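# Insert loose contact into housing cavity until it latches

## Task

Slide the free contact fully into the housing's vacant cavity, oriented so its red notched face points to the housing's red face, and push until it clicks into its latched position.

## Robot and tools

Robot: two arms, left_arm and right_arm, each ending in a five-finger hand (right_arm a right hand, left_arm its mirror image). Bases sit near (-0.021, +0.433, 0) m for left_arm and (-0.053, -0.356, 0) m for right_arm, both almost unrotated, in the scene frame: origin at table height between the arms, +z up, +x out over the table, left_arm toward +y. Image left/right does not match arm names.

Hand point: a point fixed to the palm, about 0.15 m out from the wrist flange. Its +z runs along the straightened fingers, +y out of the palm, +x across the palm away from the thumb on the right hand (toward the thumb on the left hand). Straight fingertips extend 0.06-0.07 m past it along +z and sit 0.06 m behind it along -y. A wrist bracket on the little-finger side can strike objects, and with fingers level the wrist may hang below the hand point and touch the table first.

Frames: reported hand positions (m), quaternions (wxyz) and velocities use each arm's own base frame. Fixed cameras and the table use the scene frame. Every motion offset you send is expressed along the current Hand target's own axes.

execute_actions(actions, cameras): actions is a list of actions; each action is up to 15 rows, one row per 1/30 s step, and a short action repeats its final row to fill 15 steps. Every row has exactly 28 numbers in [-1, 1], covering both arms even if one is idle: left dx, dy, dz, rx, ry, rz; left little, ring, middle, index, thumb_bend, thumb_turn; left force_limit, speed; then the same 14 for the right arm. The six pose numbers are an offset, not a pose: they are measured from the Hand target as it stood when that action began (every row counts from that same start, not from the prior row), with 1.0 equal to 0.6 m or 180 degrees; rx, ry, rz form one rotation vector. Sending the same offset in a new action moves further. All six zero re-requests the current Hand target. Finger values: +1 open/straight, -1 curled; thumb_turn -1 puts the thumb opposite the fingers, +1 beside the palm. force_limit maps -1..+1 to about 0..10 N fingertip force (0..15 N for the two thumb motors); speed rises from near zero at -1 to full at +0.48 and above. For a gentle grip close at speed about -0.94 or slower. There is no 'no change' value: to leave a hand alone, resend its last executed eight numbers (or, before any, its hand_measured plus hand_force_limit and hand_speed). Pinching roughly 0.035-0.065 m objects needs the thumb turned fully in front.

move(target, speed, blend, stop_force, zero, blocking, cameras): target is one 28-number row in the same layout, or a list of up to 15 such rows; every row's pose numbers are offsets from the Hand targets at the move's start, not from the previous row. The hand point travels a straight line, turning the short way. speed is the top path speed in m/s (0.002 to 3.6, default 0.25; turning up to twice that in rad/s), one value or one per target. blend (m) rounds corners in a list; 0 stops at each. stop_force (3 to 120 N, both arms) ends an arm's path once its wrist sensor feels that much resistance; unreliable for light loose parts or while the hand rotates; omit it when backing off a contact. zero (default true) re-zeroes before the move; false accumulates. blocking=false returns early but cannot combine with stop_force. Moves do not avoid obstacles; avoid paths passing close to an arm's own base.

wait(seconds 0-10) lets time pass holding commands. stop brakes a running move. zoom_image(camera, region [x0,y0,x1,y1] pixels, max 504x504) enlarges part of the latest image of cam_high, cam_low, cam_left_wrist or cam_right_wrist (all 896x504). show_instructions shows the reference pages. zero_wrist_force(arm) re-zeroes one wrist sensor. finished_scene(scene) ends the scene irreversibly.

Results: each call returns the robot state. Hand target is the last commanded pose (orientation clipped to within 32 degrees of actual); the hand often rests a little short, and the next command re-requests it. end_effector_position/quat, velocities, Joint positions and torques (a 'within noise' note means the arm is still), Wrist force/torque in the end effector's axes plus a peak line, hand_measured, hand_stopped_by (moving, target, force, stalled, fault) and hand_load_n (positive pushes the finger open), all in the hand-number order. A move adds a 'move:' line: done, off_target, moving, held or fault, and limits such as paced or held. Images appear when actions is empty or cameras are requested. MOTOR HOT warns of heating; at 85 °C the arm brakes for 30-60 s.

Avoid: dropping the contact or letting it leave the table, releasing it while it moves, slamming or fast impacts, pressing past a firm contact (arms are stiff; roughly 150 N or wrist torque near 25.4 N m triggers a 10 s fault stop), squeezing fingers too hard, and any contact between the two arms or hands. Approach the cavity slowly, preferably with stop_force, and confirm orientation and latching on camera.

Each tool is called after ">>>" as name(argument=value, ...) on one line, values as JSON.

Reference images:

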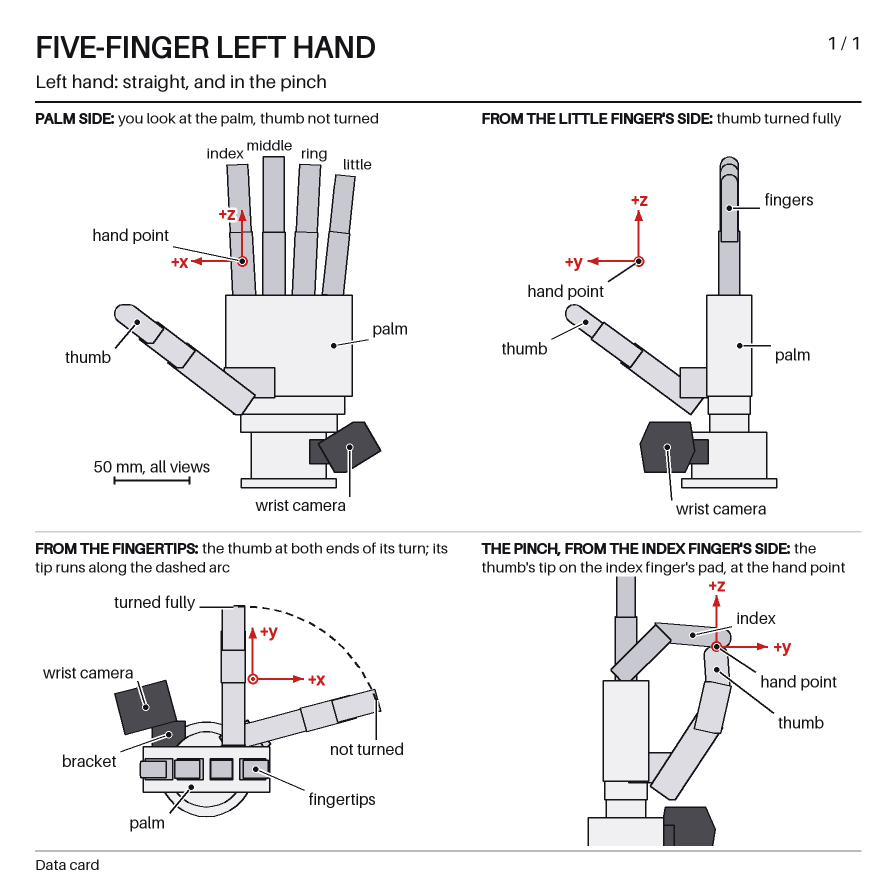

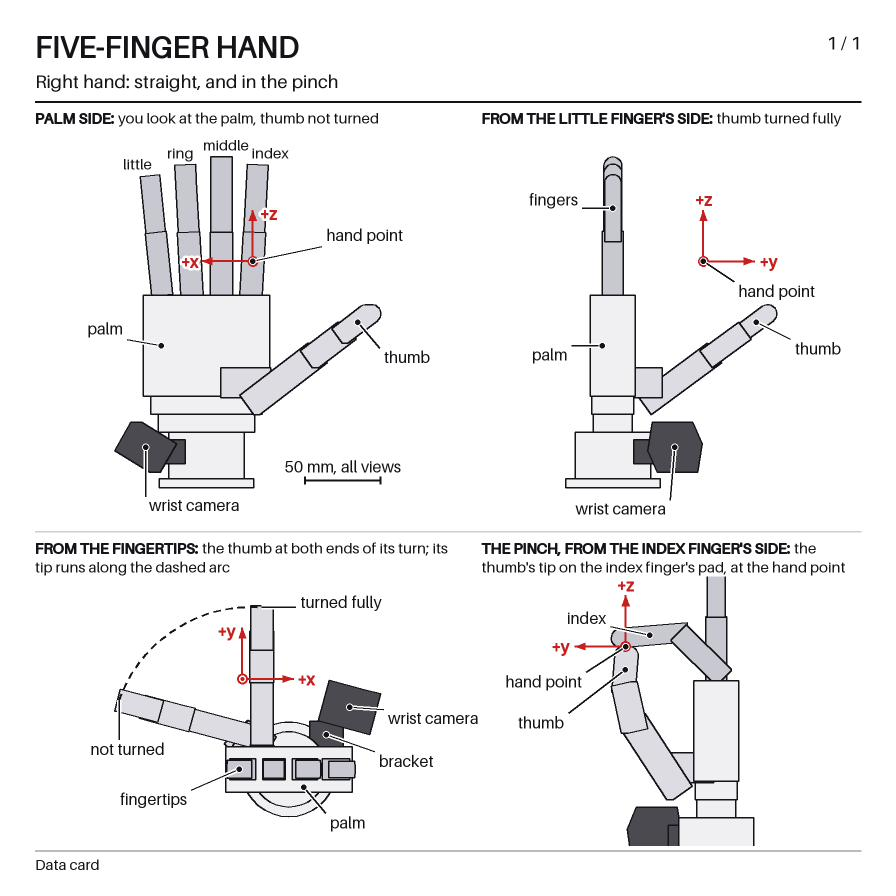

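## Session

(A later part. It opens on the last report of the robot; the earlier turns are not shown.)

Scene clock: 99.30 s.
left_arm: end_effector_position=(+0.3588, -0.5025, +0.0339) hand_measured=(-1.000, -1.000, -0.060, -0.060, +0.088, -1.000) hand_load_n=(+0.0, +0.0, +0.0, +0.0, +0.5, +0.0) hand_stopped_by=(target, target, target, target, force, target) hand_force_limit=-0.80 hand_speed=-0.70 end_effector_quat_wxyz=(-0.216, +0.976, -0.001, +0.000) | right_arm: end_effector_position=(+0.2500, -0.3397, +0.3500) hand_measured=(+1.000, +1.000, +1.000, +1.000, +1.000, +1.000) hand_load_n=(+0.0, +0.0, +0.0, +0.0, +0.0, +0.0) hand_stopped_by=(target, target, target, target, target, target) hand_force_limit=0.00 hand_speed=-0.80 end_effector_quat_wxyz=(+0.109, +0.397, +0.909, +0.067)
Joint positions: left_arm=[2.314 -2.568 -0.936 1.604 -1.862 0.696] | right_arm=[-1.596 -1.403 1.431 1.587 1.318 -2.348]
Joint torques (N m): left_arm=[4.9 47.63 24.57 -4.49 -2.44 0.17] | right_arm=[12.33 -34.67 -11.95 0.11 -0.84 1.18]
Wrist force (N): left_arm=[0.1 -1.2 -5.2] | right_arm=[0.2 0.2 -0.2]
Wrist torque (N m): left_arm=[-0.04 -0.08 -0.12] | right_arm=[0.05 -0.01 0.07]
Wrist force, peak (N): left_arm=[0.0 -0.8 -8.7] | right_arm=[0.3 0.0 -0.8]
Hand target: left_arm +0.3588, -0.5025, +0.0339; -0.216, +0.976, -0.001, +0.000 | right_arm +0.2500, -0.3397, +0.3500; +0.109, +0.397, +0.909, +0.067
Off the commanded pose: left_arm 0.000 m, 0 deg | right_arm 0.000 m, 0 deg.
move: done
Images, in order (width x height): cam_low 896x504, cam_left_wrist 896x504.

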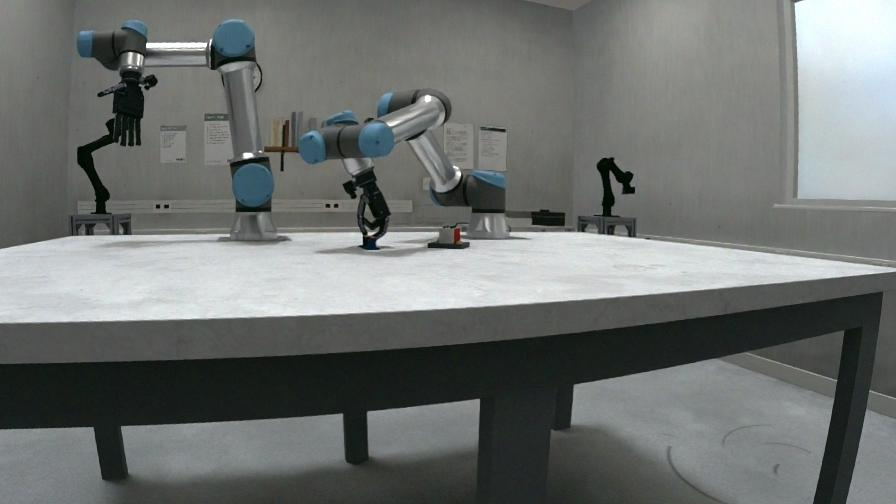

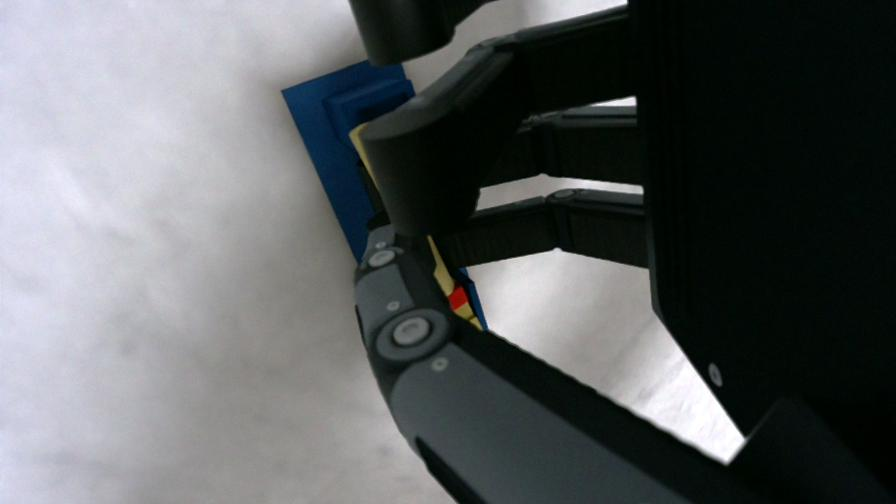

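>>> move(target=[[0,0,-0.004,0,0,0,-1,-1,-0.06,-0.06,0.0,-1,-0.8,-0.7,0,0,0,0,0,0,1,1,1,1,1,1,0,-0.8],[0,0,-0.004,0,0,0,-1,-1,-0.4,-0.4,0.0,-1,-0.5,-0.9,0,0,0,0,0,0,1,1,1,1,1,1,0,-0.8]], speed=0.02, cameras=["cam_left_wrist", "cam_low"])

>>> zoom_image(camera="cam_left_wrist", region=[300, 80, 530, 350])

Scene clock: 102.97 s.
left_arm: end_effector_position=(+0.3588, -0.5035, +0.0361) hand_measured=(-1.000, -1.000, -0.150, -0.132, +0.088, -1.000) hand_load_n=(+0.0, +0.0, +4.5, +2.5, +2.5, -1.0) hand_stopped_by=(target, target, force, force, force, target) hand_force_limit=-0.50 hand_speed=-0.90 end_effector_quat_wxyz=(-0.216, +0.976, -0.001, +0.000) | right_arm: end_effector_position=(+0.2500, -0.3397, +0.3500) hand_measured=(+1.000, +1.000, +1.000, +1.000, +1.000, +1.000) hand_load_n=(+0.0, +0.0, +0.0, +0.0, +0.0, +0.0) hand_stopped_by=(target, target, target, target, target, target) hand_force_limit=0.00 hand_speed=-0.80 end_effector_quat_wxyz=(+0.109, +0.397, +0.909, +0.067)
Joint positions: left_arm=[2.313 -2.569 -0.93 1.597 -1.861 0.695] | right_arm=[-1.596 -1.403 1.431 1.587 1.318 -2.348]
Joint torques (N m): left_arm=[-6.82 48.64 6.3 -1.11 1.65 -0.87] | right_arm=[12.79 -33.04 -11.47 0.28 -0.8 1.35]
Wrist force (N): left_arm=[0.0 -1.2 -1.7] | right_arm=[0.1 0.2 -0.2]
Wrist torque (N m): left_arm=[-0.03 -0.05 0.08] | right_arm=[0.05 0.00 0.06]
Wrist force, peak (N): left_arm=[-0.3 -1.2 -5.1] | right_arm=[-0.1 -0.2 -0.7]
Hand target: left_arm +0.3588, -0.5035, +0.0361; -0.216, +0.976, -0.001, +0.000 | right_arm +0.2500, -0.3397, +0.3500; +0.109, +0.397, +0.909, +0.067
Off the commanded pose: left_arm 0.000 m, 0 deg | right_arm 0.000 m, 0 deg.
move: done
Images, in order (width x height): cam_low 896x504, cam_left_wrist 896x504.

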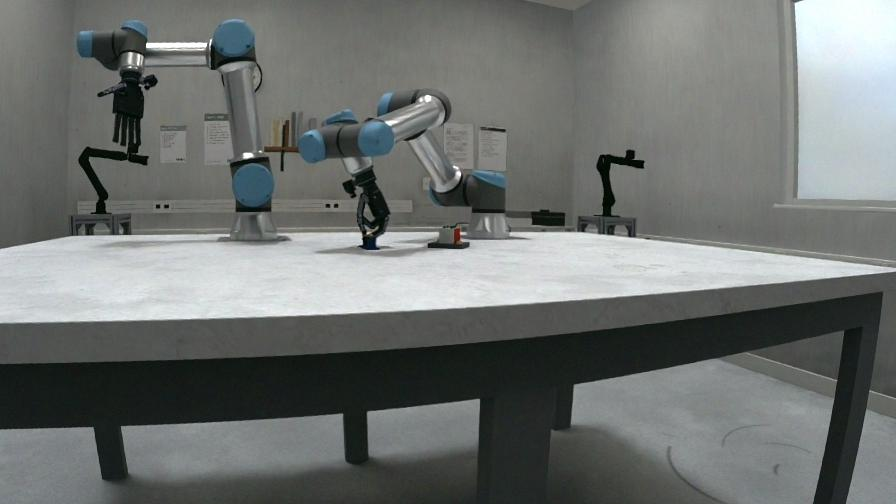

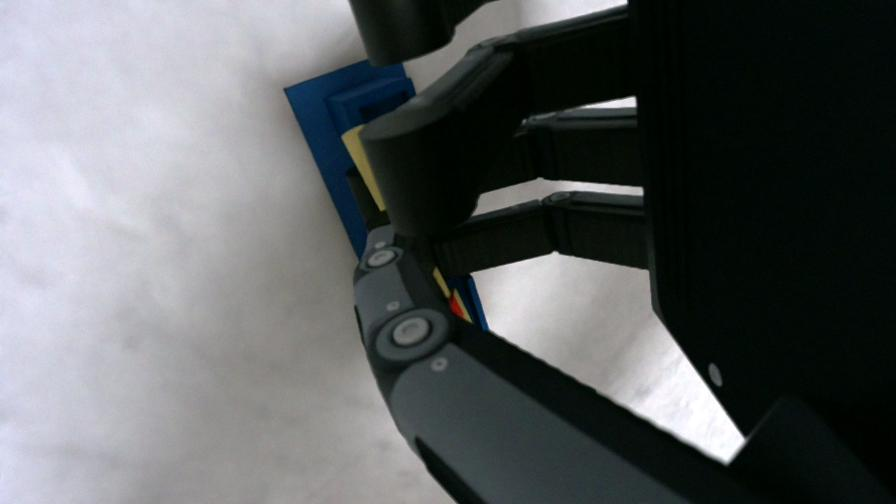

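Scaled by 1.867.

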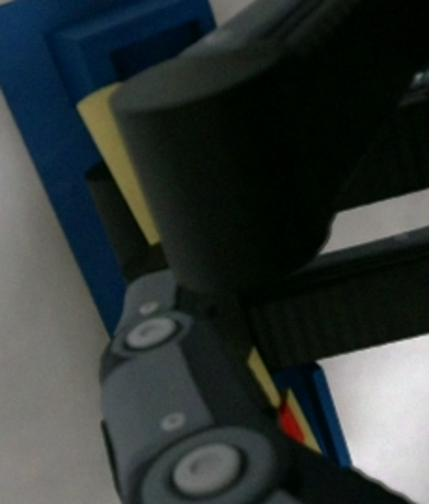

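>>> move(target=[0,-0.0563,-0.1208,0,0,0,-1,-1,-0.4,-0.4,0.0,-1,-0.5,-0.9,0,0,0,0,0,0,1,1,1,1,1,1,0,-0.8], speed=0.05, cameras=["cam_left_wrist", "cam_low", "cam_high"])

>>> zoom_image(camera="cam_left_wrist", region=[300, 80, 530, 350])

>>> zoom_image(camera="cam_low", region=[340, 190, 410, 255])

Scene clock: 106.37 s.
left_arm: end_effector_position=(+0.3588, -0.5036, +0.1162) hand_measured=(-1.000, -1.000, -0.150, -0.132, +0.088, -1.000) hand_load_n=(+0.0, +0.0, +5.5, +1.0, +2.0, -1.0) hand_stopped_by=(target, target, force, force, force, target) hand_force_limit=-0.50 hand_speed=-0.90 end_effector_quat_wxyz=(-0.216, +0.976, -0.001, +0.000) end_effector_velocity=(+0.000, +0.000, -0.003) end_effector_angular_velocity=(+0.000, +0.000, +0.000) | right_arm: end_effector_position=(+0.2500, -0.3397, +0.3500) hand_measured=(+1.000, +1.000, +1.000, +1.000, +1.000, +1.000) hand_load_n=(+0.0, +0.0, +0.0, +0.0, -0.5, +0.0) hand_stopped_by=(target, target, target, target, target, target) hand_force_limit=0.00 hand_speed=-0.80 end_effector_quat_wxyz=(+0.109, +0.397, +0.909, +0.067)
Joint positions: left_arm=[2.313 -2.501 -0.847 1.447 -1.861 0.695] | right_arm=[-1.596 -1.403 1.431 1.587 1.318 -2.348]
Joint velocities: left_arm=[0 -0.002 -0.003 0.006 0 0] | right_arm=[within noise]
Joint torques (N m): left_arm=[-0.07 46.43 6.26 -0.23 1.17 -1.21] | right_arm=[13.34 -33.07 -11.23 0.28 -0.47 1.31]
Wrist force (N): left_arm=[0.1 -0.3 0.1] | right_arm=[0.1 -0.1 -0.4]
Wrist torque (N m): left_arm=[-0.02 0.03 0.05] | right_arm=[0.01 0.00 0.05]
Wrist force, peak (N): left_arm=[-0.1 -1.3 -2.2] | right_arm=[0.0 0.1 -0.9]
Hand target: left_arm +0.3587, -0.5035, +0.1160; -0.216, +0.976, -0.001, +0.000 | right_arm +0.2500, -0.3397, +0.3500; +0.109, +0.397, +0.909, +0.067
Off the commanded pose: left_arm 0.000 m, 0 deg | right_arm 0.000 m, 0 deg.
move: done
Images, in order (width x height): cam_high 896x504, cam_low 896x504, cam_left_wrist 896x504.

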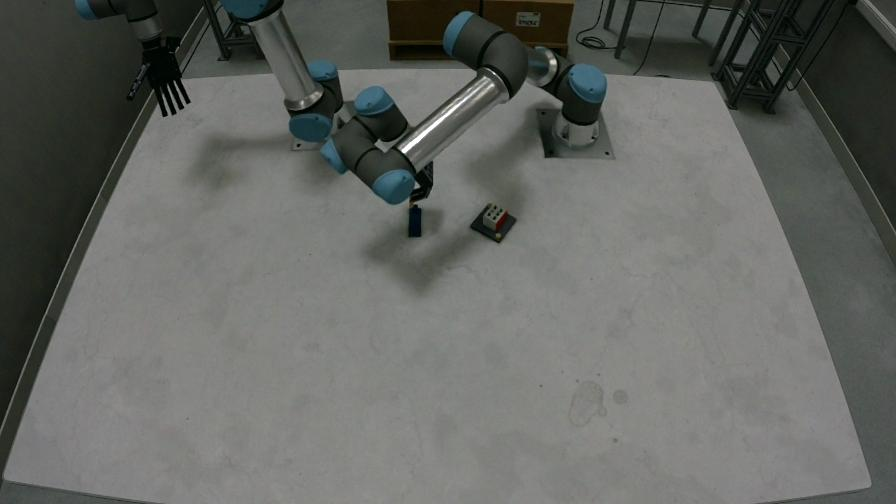

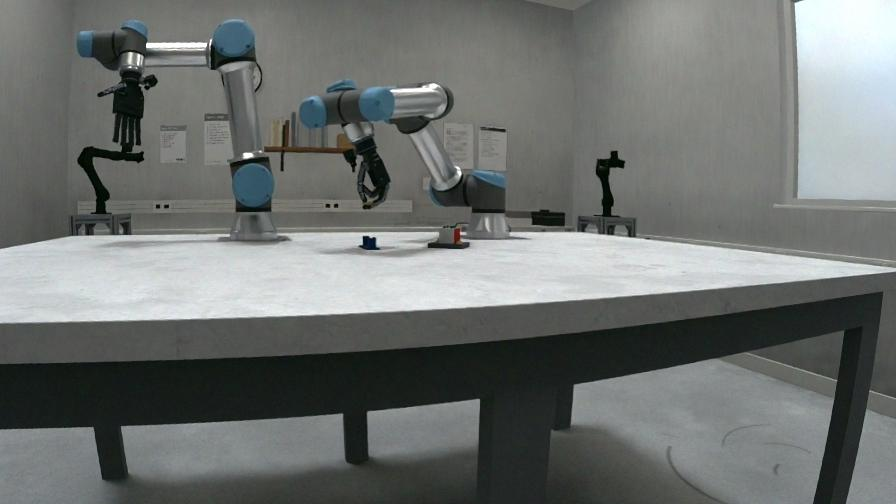

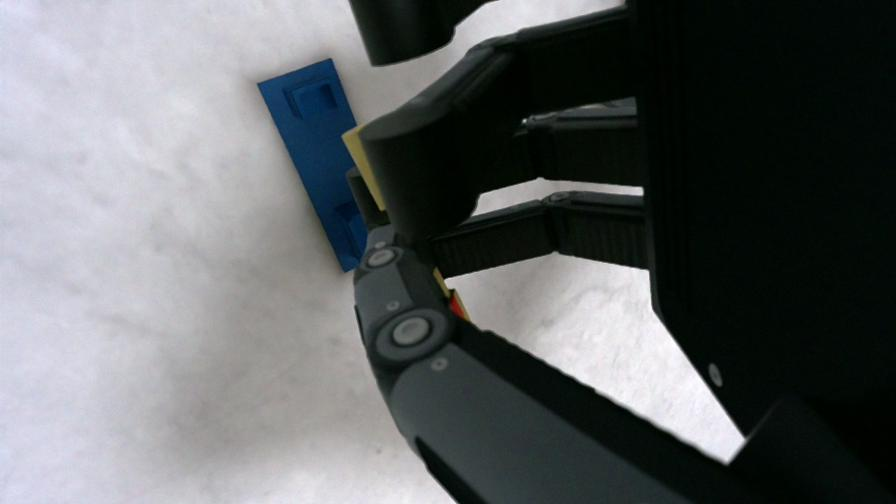

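Scaled by 1.867.

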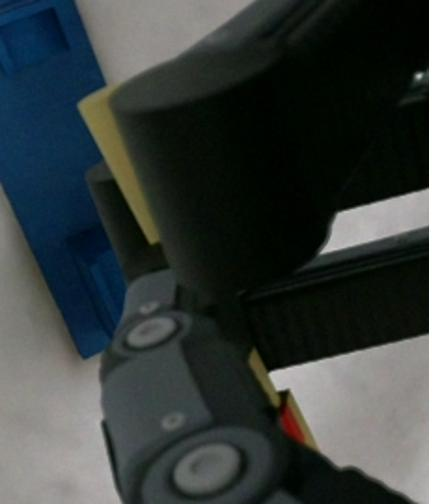

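Scaled by 7.200.

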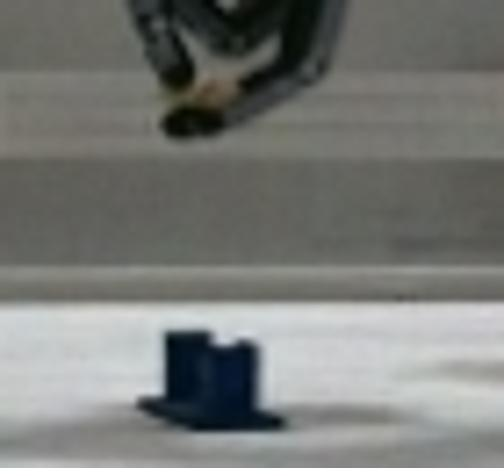

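>>> move(target=[0,0,0,0,0,0,-1,-1,-0.5,-0.5,0.0,-1,0.2,-0.9,0,0,0,0,0,0,1,1,1,1,1,1,0,-0.8], speed=0.05, cameras=["cam_left_wrist"])

>>> zoom_image(camera="cam_left_wrist", region=[300, 80, 530, 350])

Scene clock: 112.03 s.
left_arm: end_effector_position=(+0.3587, -0.5035, +0.1160) hand_measured=(-1.000, -1.000, -0.158, -0.158, +0.090, -1.000) hand_load_n=(+0.0, +0.0, +8.5, +8.0, +5.5, -2.5) hand_stopped_by=(target, target, force, force, force, target) hand_force_limit=0.20 hand_speed=-0.90 end_effector_quat_wxyz=(-0.216, +0.976, -0.001, +0.000) | right_arm: end_effector_position=(+0.2500, -0.3397, +0.3500) hand_measured=(+1.000, +1.000, +1.000, +1.000, +1.000, +1.000) hand_load_n=(+0.0, +0.0, +0.0, +0.0, -0.5, +0.0) hand_stopped_by=(target, target, target, target, target, target) hand_force_limit=0.00 hand_speed=-0.80 end_effector_quat_wxyz=(+0.109, +0.397, +0.909, +0.067)
Joint positions: left_arm=[2.313 -2.501 -0.847 1.448 -1.861 0.695] | right_arm=[-1.596 -1.403 1.431 1.587 1.318 -2.348]
Joint torques (N m): left_arm=[-11.69 47.24 6.4 -0.54 1.99 -2.06] | right_arm=[12.21 -33.45 -11.77 0.21 -0.55 1.19]
Wrist force (N): left_arm=[0.1 -0.4 0.0] | right_arm=[0.1 -0.3 -0.5]
Wrist torque (N m): left_arm=[-0.03 0.03 0.06] | right_arm=[0.00 0.01 0.04]
Wrist force, peak (N): left_arm=[0.0 -0.8 0.1] | right_arm=[0.1 -0.2 -0.8]
Hand target: left_arm +0.3587, -0.5035, +0.1160; -0.216, +0.976, -0.001, +0.000 | right_arm +0.2500, -0.3397, +0.3500; +0.109, +0.397, +0.909, +0.067
Off the commanded pose: left_arm 0.000 m, 0 deg | right_arm 0.000 m, 0 deg.
move: done
Images, in order (width x height): cam_left_wrist 896x504.

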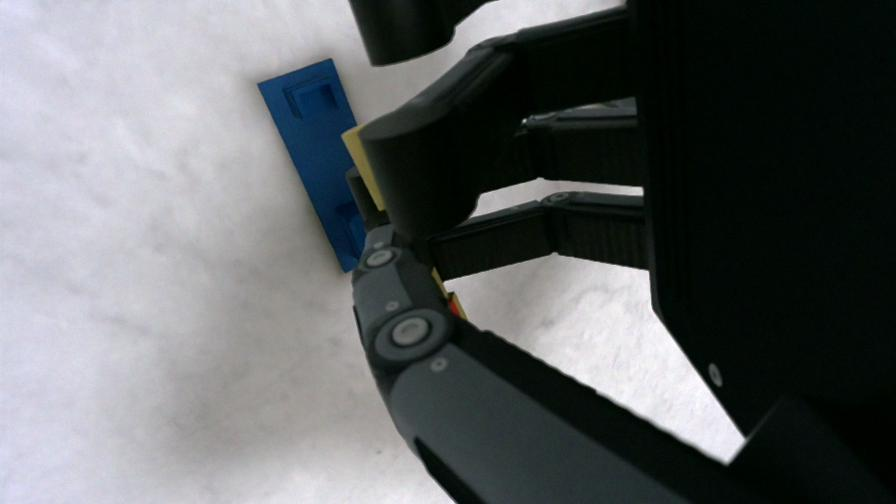

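Scaled by 1.867.

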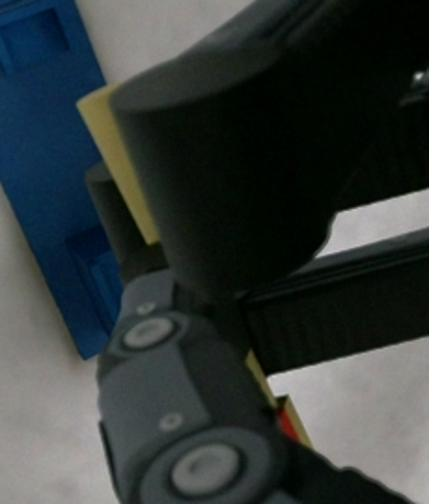

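>>> move(target=[[0.083,-0.2367,-0.0735,-0.1496,-0.2444,0.0058,-1,-1,-0.5,-0.5,0.0,-1,0.2,-0.9,0,0,0,0,0,0,1,1,1,1,1,1,0,-0.8],[-0.003,-0.3928,0.0475,-0.2992,-0.4888,0.0116,-1,-1,-0.5,-0.5,0.0,-1,0.2,-0.9,0,0,0,0,0,0,1,1,1,1,1,1,0,-0.8]], speed=0.25, blend=0.04, cameras=["cam_left_wrist", "cam_low", "cam_high"])

>>> zoom_image(camera="cam_left_wrist", region=[300, 180, 600, 480])

>>> zoom_image(camera="cam_low", region=[400, 170, 490, 255])

>>> zoom_image(camera="cam_high", region=[450, 150, 550, 250])

Scene clock: 117.80 s.
left_arm: end_effector_position=(+0.3574, -0.2778, +0.1898) hand_measured=(-1.000, -1.000, -0.158, -0.158, +0.090, -1.000) hand_load_n=(+0.0, +0.0, +8.5, +8.0, +5.5, -2.5) hand_stopped_by=(target, target, force, force, force, target) hand_force_limit=0.20 hand_speed=-0.90 end_effector_quat_wxyz=(+0.264, +0.695, +0.128, -0.656) | right_arm: end_effector_position=(+0.2500, -0.3397, +0.3500) hand_measured=(+1.000, +1.000, +1.000, +1.000, +1.000, +1.000) hand_load_n=(-0.5, +0.0, +0.0, +0.0, +0.0, +0.0) hand_stopped_by=(target, target, target, target, target, target) hand_force_limit=0.00 hand_speed=-0.80 end_effector_quat_wxyz=(+0.109, +0.397, +0.909, +0.067)
Joint positions: left_arm=[3.226 -2.422 -1.741 1.021 -1.089 1.771] | right_arm=[-1.596 -1.403 1.431 1.587 1.318 -2.348]
Joint torques (N m): left_arm=[-5.72 49.31 4.77 1.03 1.03 -0.26] | right_arm=[12.25 -33.34 -11.7 0.13 -0.44 1.26]
Wrist force (N): left_arm=[0.0 -0.3 -1.0] | right_arm=[0.0 -0.1 0.3]
Wrist torque (N m): left_arm=[-0.04 -0.05 0.03] | right_arm=[-0.01 0.00 0.04]
Wrist force, peak (N): left_arm=[0.4 -1.1 -1.1] | right_arm=[0.2 0.1 -1.0]
Hand target: left_arm +0.3574, -0.2779, +0.1898; +0.264, +0.695, +0.128, -0.656 | right_arm +0.2500, -0.3397, +0.3500; +0.109, +0.397, +0.909, +0.067
Off the commanded pose: left_arm 0.000 m, 0 deg | right_arm 0.000 m, 0 deg.
move: done
Images, in order (width x height): cam_high 896x504, cam_low 896x504, cam_left_wrist 896x504.

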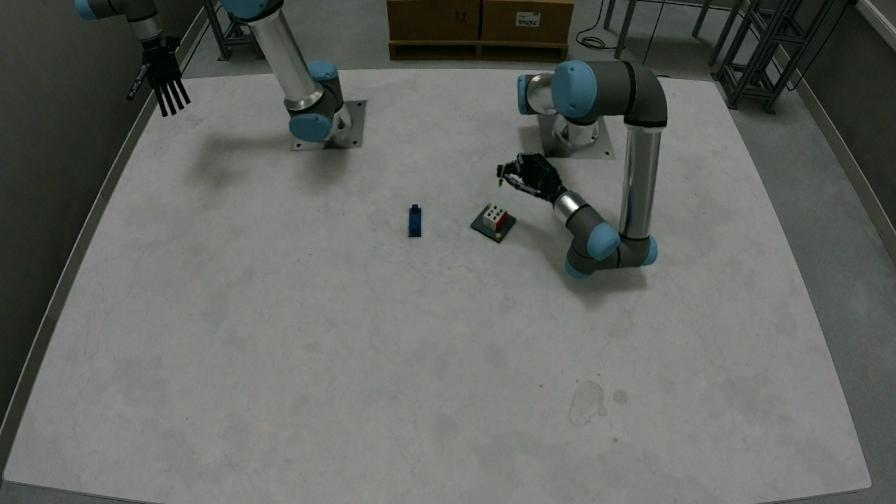

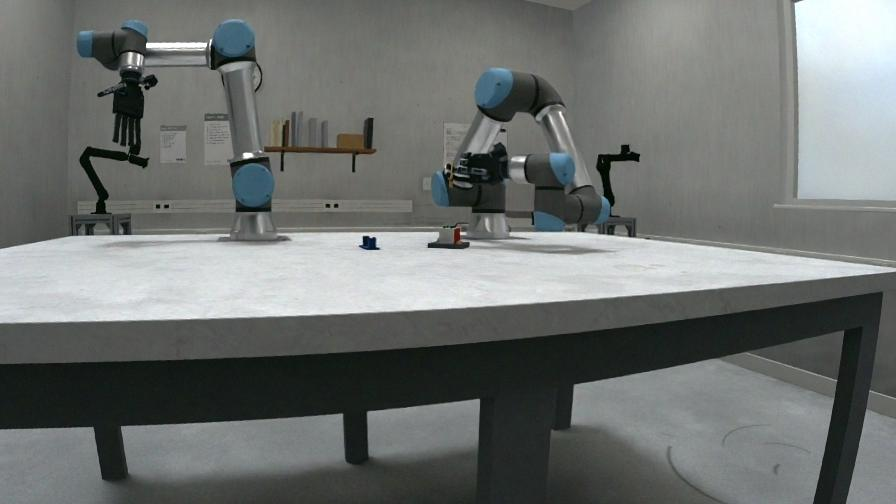

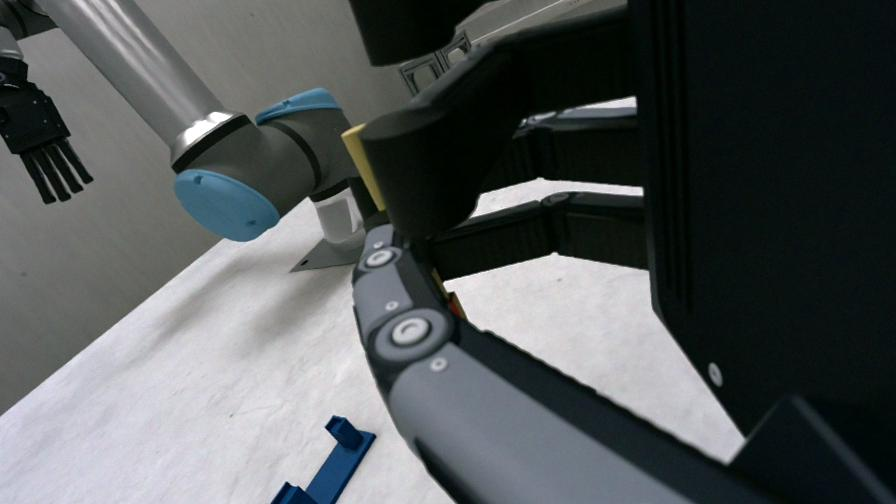

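Scaled by 1.680.

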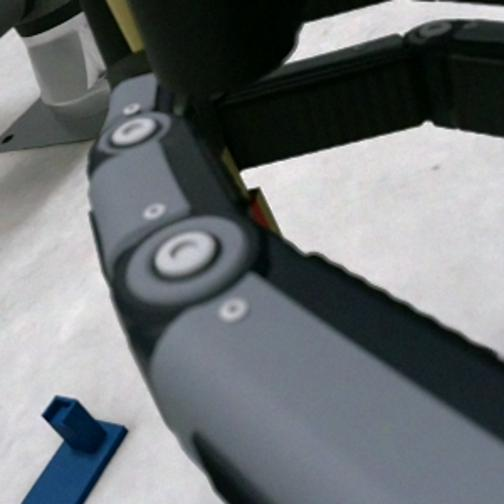

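Scaled by 5.600.

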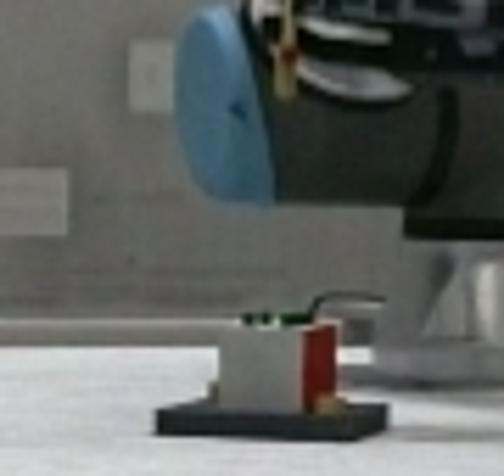

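Scaled by 5.040.

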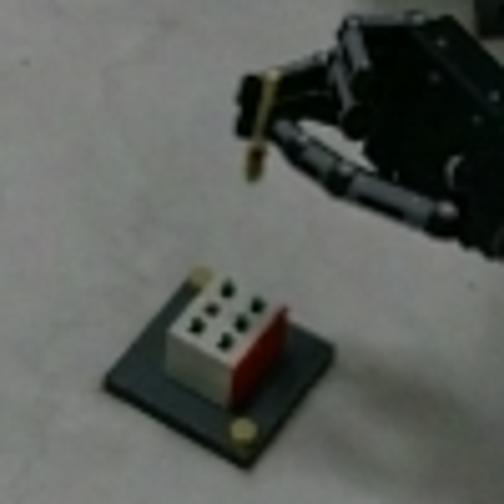

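>>> move(target=[0,0,0,0,0,0,-1,-1,-0.5,-0.5,0.0,-1,0.2,-0.9,0.2827,0.6688,0.188,0.0336,0.2536,0.0837,-1,-1,-1,-1,1,1,0,0], speed=0.35)

>>> move(target=[0,0,0,0,0,0,-1,-1,-0.5,-0.5,0.0,-1,0.2,-0.9,0.189,0.3067,0.4128,0.0336,0.2536,0.0837,-1,-1,-1,-1,1,1,0,0], speed=0.3, cameras=["all"])

Scene clock: 123.73 s.
left_arm: end_effector_position=(+0.3574, -0.2779, +0.1898) hand_measured=(-1.000, -1.000, -0.158, -0.158, +0.090, -1.000) hand_load_n=(+0.0, +0.0, +8.5, +8.0, +5.5, -2.0) hand_stopped_by=(target, target, force, force, force, target) hand_force_limit=0.20 hand_speed=-0.90 end_effector_quat_wxyz=(+0.264, +0.695, +0.128, -0.656) | right_arm: end_effector_position=(+0.4501, +0.0602, +0.3004) hand_measured=(-1.000, -1.000, -1.000, -1.000, +1.000, +1.000) hand_load_n=(+0.0, +0.0, +0.0, +0.0, +0.0, +0.0) hand_stopped_by=(target, target, target, target, target, target) hand_force_limit=0.00 hand_speed=0.00 end_effector_quat_wxyz=(-0.281, +0.458, +0.824, +0.182)
Joint positions: left_arm=[3.226 -2.422 -1.741 1.021 -1.089 1.771] | right_arm=[-0.482 -1.202 1.468 1.896 1.206 -1.151]
Joint torques (N m): left_arm=[-11.65 52.03 -1.61 0.99 2.47 1.65] | right_arm=[9.92 -26.03 -17.24 1.26 -2.25 1.38]
Wrist force (N): left_arm=[-0.2 -0.2 -1.0] | right_arm=[-1.0 0.6 -0.8]
Wrist torque (N m): left_arm=[-0.01 -0.03 0.02] | right_arm=[0.14 0.12 0.07]
Wrist force, peak (N): left_arm=[-0.1 -0.3 -1.6] | right_arm=[-0.7 2.5 0.3]
Hand target: left_arm +0.3574, -0.2779, +0.1898; +0.264, +0.695, +0.128, -0.656 | right_arm +0.4502, +0.0603, +0.3003; -0.281, +0.458, +0.824, +0.182
Off the commanded pose: left_arm 0.000 m, 0 deg | right_arm 0.000 m, 0 deg.
move: done

Scene clock: 125.67 s.
left_arm: end_effector_position=(+0.3574, -0.2779, +0.1898) hand_measured=(-1.000, -1.000, -0.158, -0.158, +0.090, -1.000) hand_load_n=(+0.0, +0.0, +8.5, +8.5, +5.5, -2.0) hand_stopped_by=(target, target, force, force, force, target) hand_force_limit=0.20 hand_speed=-0.90 end_effector_quat_wxyz=(+0.264, +0.695, +0.128, -0.656) | right_arm: end_effector_position=(+0.4865, +0.3669, +0.1876) hand_measured=(-1.000, -1.000, -1.000, -1.000, +1.000, +1.000) hand_load_n=(+0.0, +0.0, +0.0, +0.0, +0.0, +0.0) hand_stopped_by=(target, target, target, target, target, target) hand_force_limit=0.00 hand_speed=0.00 end_effector_quat_wxyz=(+0.621, -0.438, -0.593, -0.265)
Joint positions: left_arm=[3.226 -2.422 -1.741 1.021 -1.089 1.771] | right_arm=[-0.007 -0.725 1.556 2.142 0.545 -1.194]
Joint torques (N m): left_arm=[-11.7 52.12 -0.41 0.82 2.49 1.38] | right_arm=[-0.57 -39.62 -20.66 2.1 -2.16 -1.43]
Wrist force (N): left_arm=[0.2 -0.3 -1.0] | right_arm=[-1.3 0.6 -2.6]
Wrist torque (N m): left_arm=[-0.02 -0.09 0.05] | right_arm=[0.25 0.22 -0.10]
Wrist force, peak (N): left_arm=[0.0 -0.3 -1.5] | right_arm=[-1.2 0.6 -2.9]
Hand target: left_arm +0.3574, -0.2779, +0.1898; +0.264, +0.695, +0.128, -0.656 | right_arm +0.4865, +0.3670, +0.1876; +0.621, -0.438, -0.593, -0.265
Off the commanded pose: left_arm 0.000 m, 0 deg | right_arm 0.000 m, 0 deg.
move: done

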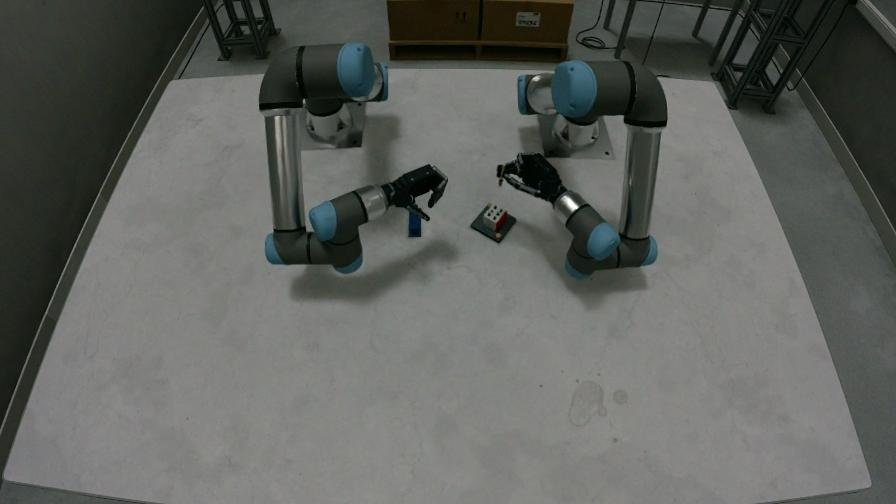

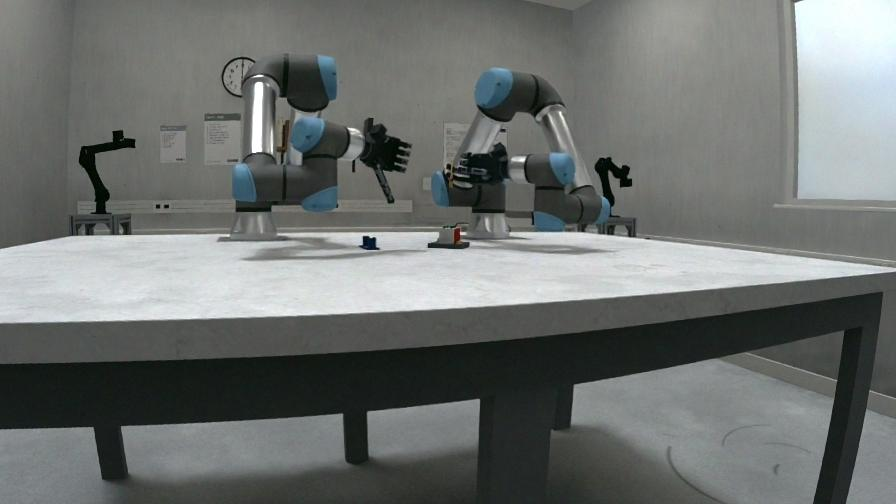

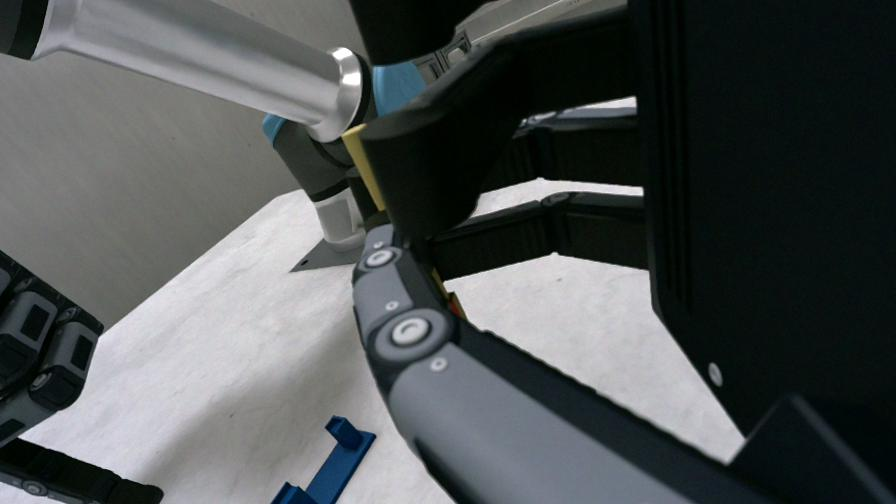

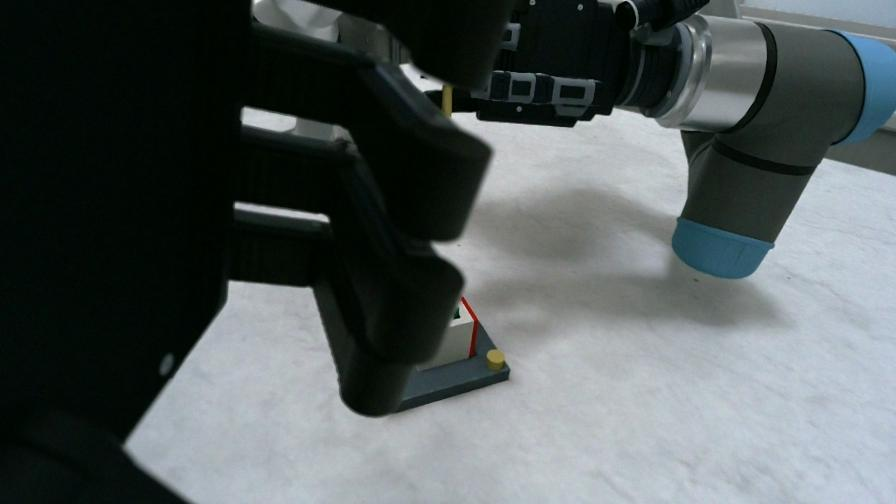

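>>> move(target=[0,0,0,0,0,0,-1,-1,-0.5,-0.5,0.0,-1,0.2,-0.9,0,0,0,0,0,0,1,1,1,1,1,1,0,0], speed=0.3, cameras=["cam_right_wrist"])

>>> zoom_image(camera="cam_right_wrist", region=[330, 50, 530, 250])

>>> zoom_image(camera="cam_right_wrist", region=[330, 250, 530, 420])

Scene clock: 127.47 s.
left_arm: end_effector_position=(+0.3574, -0.2779, +0.1898) hand_measured=(-1.000, -1.000, -0.158, -0.158, +0.090, -1.000) hand_load_n=(+0.0, +0.0, +8.5, +8.0, +5.5, -2.0) hand_stopped_by=(target, target, force, force, force, target) hand_force_limit=0.20 hand_speed=-0.90 end_effector_quat_wxyz=(+0.264, +0.695, +0.128, -0.656) | right_arm: end_effector_position=(+0.4865, +0.3670, +0.1876) hand_measured=(+1.000, +1.000, +1.000, +1.000, +1.000, +1.000) hand_load_n=(+0.0, +0.0, +0.0, +0.0, +0.0, +0.0) hand_stopped_by=(target, target, target, target, target, target) hand_force_limit=0.00 hand_speed=0.00 end_effector_quat_wxyz=(+0.621, -0.438, -0.593, -0.265)
Joint positions: left_arm=[3.226 -2.422 -1.741 1.021 -1.089 1.771] | right_arm=[-0.007 -0.725 1.556 2.142 0.545 -1.194]
Joint torques (N m): left_arm=[-11.77 52.27 -0.79 0.98 2.45 1.23] | right_arm=[10.26 -38.88 -16.24 2.06 -0.72 -1.47]
Wrist force (N): left_arm=[0.1 -0.3 -1.1] | right_arm=[-1.2 0.8 -2.4]
Wrist torque (N m): left_arm=[-0.02 -0.08 0.04] | right_arm=[0.26 0.19 -0.07]
Wrist force, peak (N): left_arm=[-0.2 -0.6 -1.2] | right_arm=[-1.2 1.0 -2.9]
Hand target: left_arm +0.3574, -0.2779, +0.1898; +0.264, +0.695, +0.128, -0.656 | right_arm +0.4865, +0.3670, +0.1876; +0.621, -0.438, -0.593, -0.265
Off the commanded pose: left_arm 0.000 m, 0 deg | right_arm 0.000 m, 0 deg.
move: done
Images, in order (width x height): cam_right_wrist 896x504.

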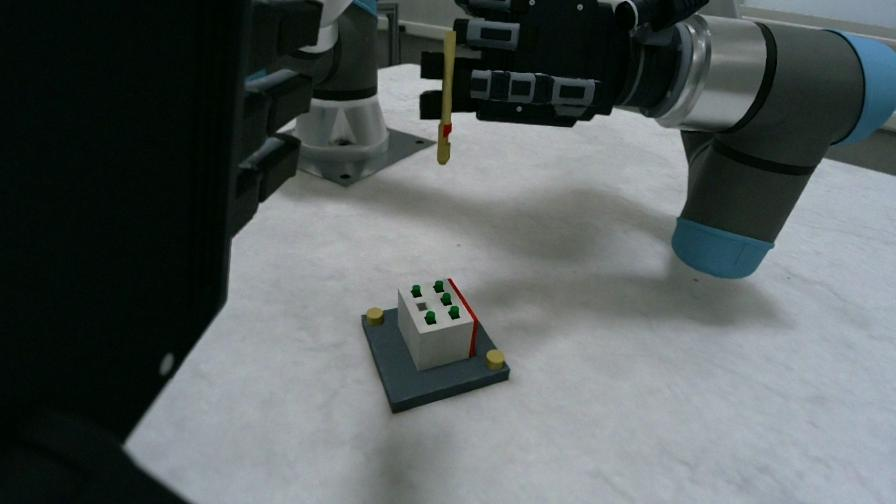

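Scaled by 2.520.

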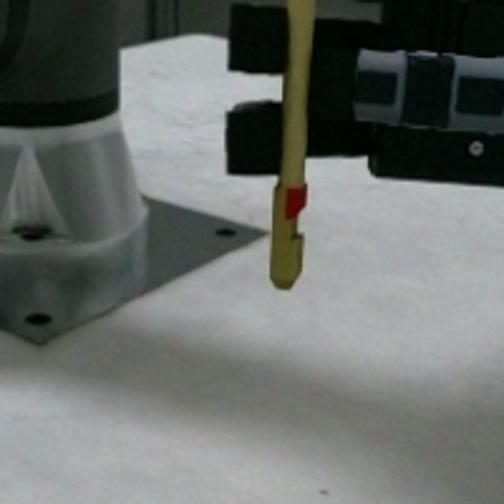

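Scaled by 2.520.

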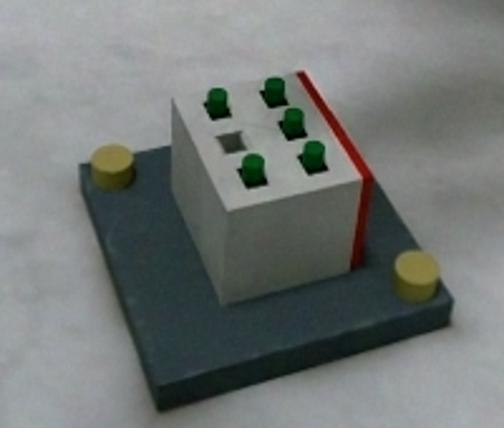

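>>> zoom_image(camera="cam_right_wrist", region=[420, 100, 470, 175])

>>> zoom_image(camera="cam_right_wrist", region=[390, 270, 490, 370])

Scaled by 6.720.

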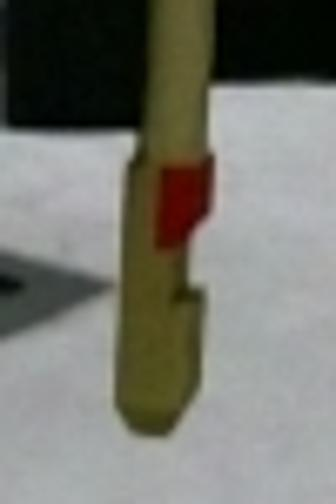

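Scaled by 5.040.

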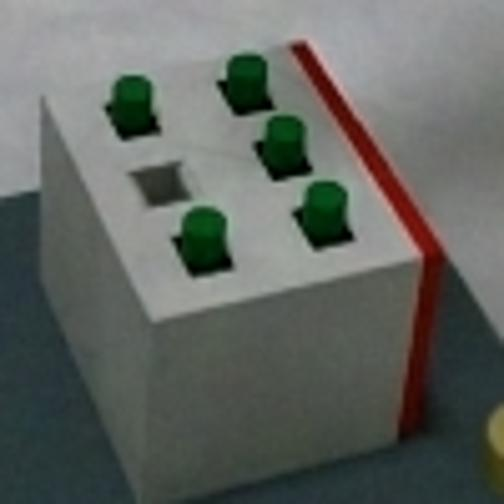

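>>> zoom_image(camera="cam_right_wrist", region=[400, 10, 490, 175])

>>> execute_actions(actions=[], cameras=["cam_high", "cam_low"])

>>> zoom_image(camera="cam_high", region=[480, 150, 520, 195])

>>> zoom_image(camera="cam_low", region=[430, 150, 480, 200])

Scaled by 3.055.

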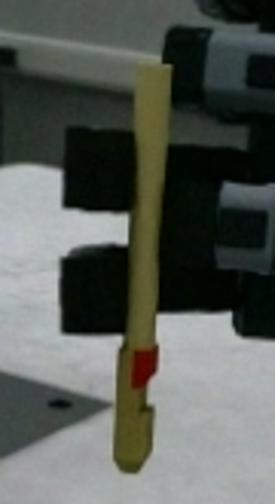

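Scene clock: 136.97 s.
left_arm: end_effector_position=(+0.3574, -0.2779, +0.1898) hand_measured=(-1.000, -1.000, -0.158, -0.158, +0.090, -1.000) hand_load_n=(+0.0, +0.0, +8.5, +8.0, +5.0, -2.5) hand_stopped_by=(target, target, force, force, force, target) hand_force_limit=0.20 hand_speed=-0.90 end_effector_quat_wxyz=(+0.264, +0.695, +0.128, -0.656) | right_arm: end_effector_position=(+0.4865, +0.3670, +0.1876) hand_measured=(+1.000, +1.000, +1.000, +1.000, +1.000, +1.000) hand_load_n=(+0.0, +0.0, +0.0, +0.0, +0.0, +0.0) hand_stopped_by=(target, target, target, target, target, target) hand_force_limit=0.00 hand_speed=0.00 end_effector_quat_wxyz=(+0.621, -0.438, -0.593, -0.265)
Joint positions: left_arm=[3.226 -2.422 -1.741 1.021 -1.089 1.771] | right_arm=[-0.007 -0.725 1.556 2.142 0.545 -1.194]
Joint velocities: within noise
Joint torques (N m): left_arm=[-11.24 51.69 -0.52 0.75 2.37 0.71] | right_arm=[10.03 -39.11 -5.82 -0.95 1.05 -1.35]
Motor temperatures (°C): left_arm=[27 29 35 33 38 33] | right_arm=[31 30 31 34 36 34]
Wrist force (N): left_arm=[0.0 -0.3 -1.2] | right_arm=[-1.2 0.8 -2.7]
Wrist torque (N m): left_arm=[-0.01 -0.07 0.04] | right_arm=[0.28 0.20 -0.07]
Wrist force, peak (N): left_arm=[-0.1 -0.4 -1.4] | right_arm=[-1.2 0.9 -2.9]
Hand target: left_arm +0.3574, -0.2779, +0.1898; +0.264, +0.695, +0.128, -0.656 | right_arm +0.4865, +0.3670, +0.1876; +0.621, -0.438, -0.593, -0.265
Off the commanded pose: left_arm 0.000 m, 0 deg | right_arm 0.000 m, 0 deg.
Images, in order (width x height): cam_high 896x504, cam_low 896x504.

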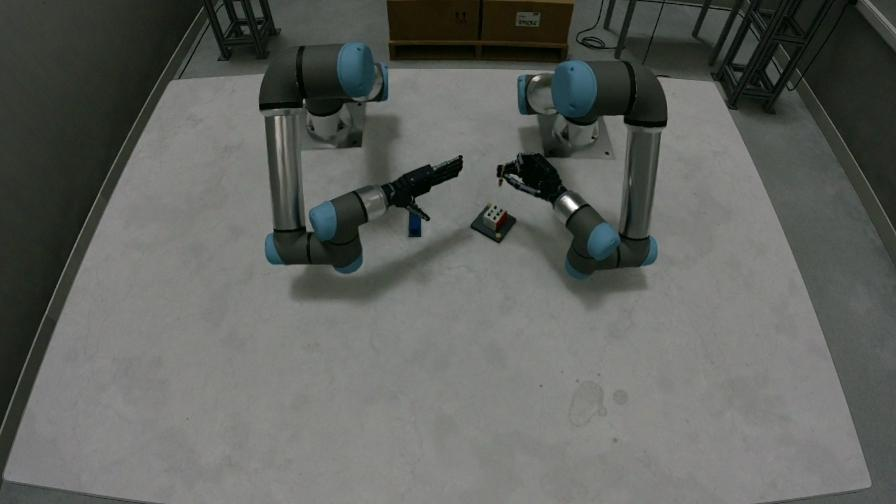

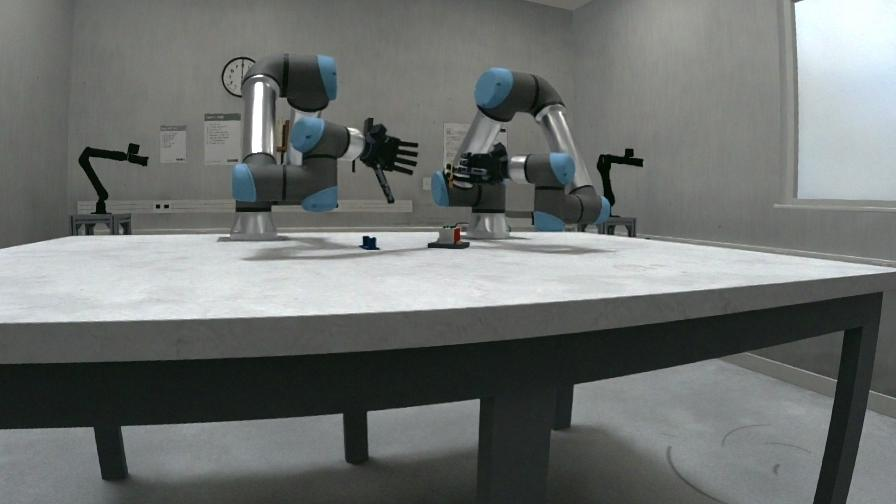

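Scaled by 11.200.

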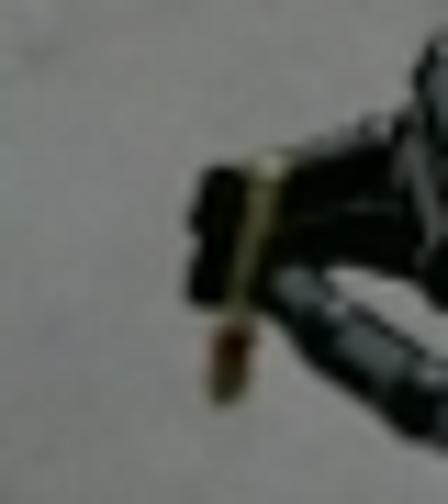

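Scaled by 10.080.

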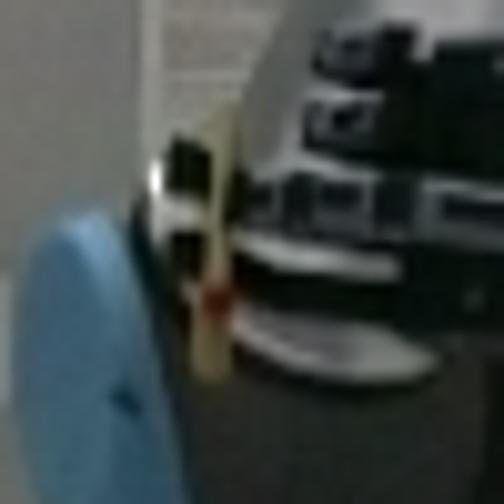

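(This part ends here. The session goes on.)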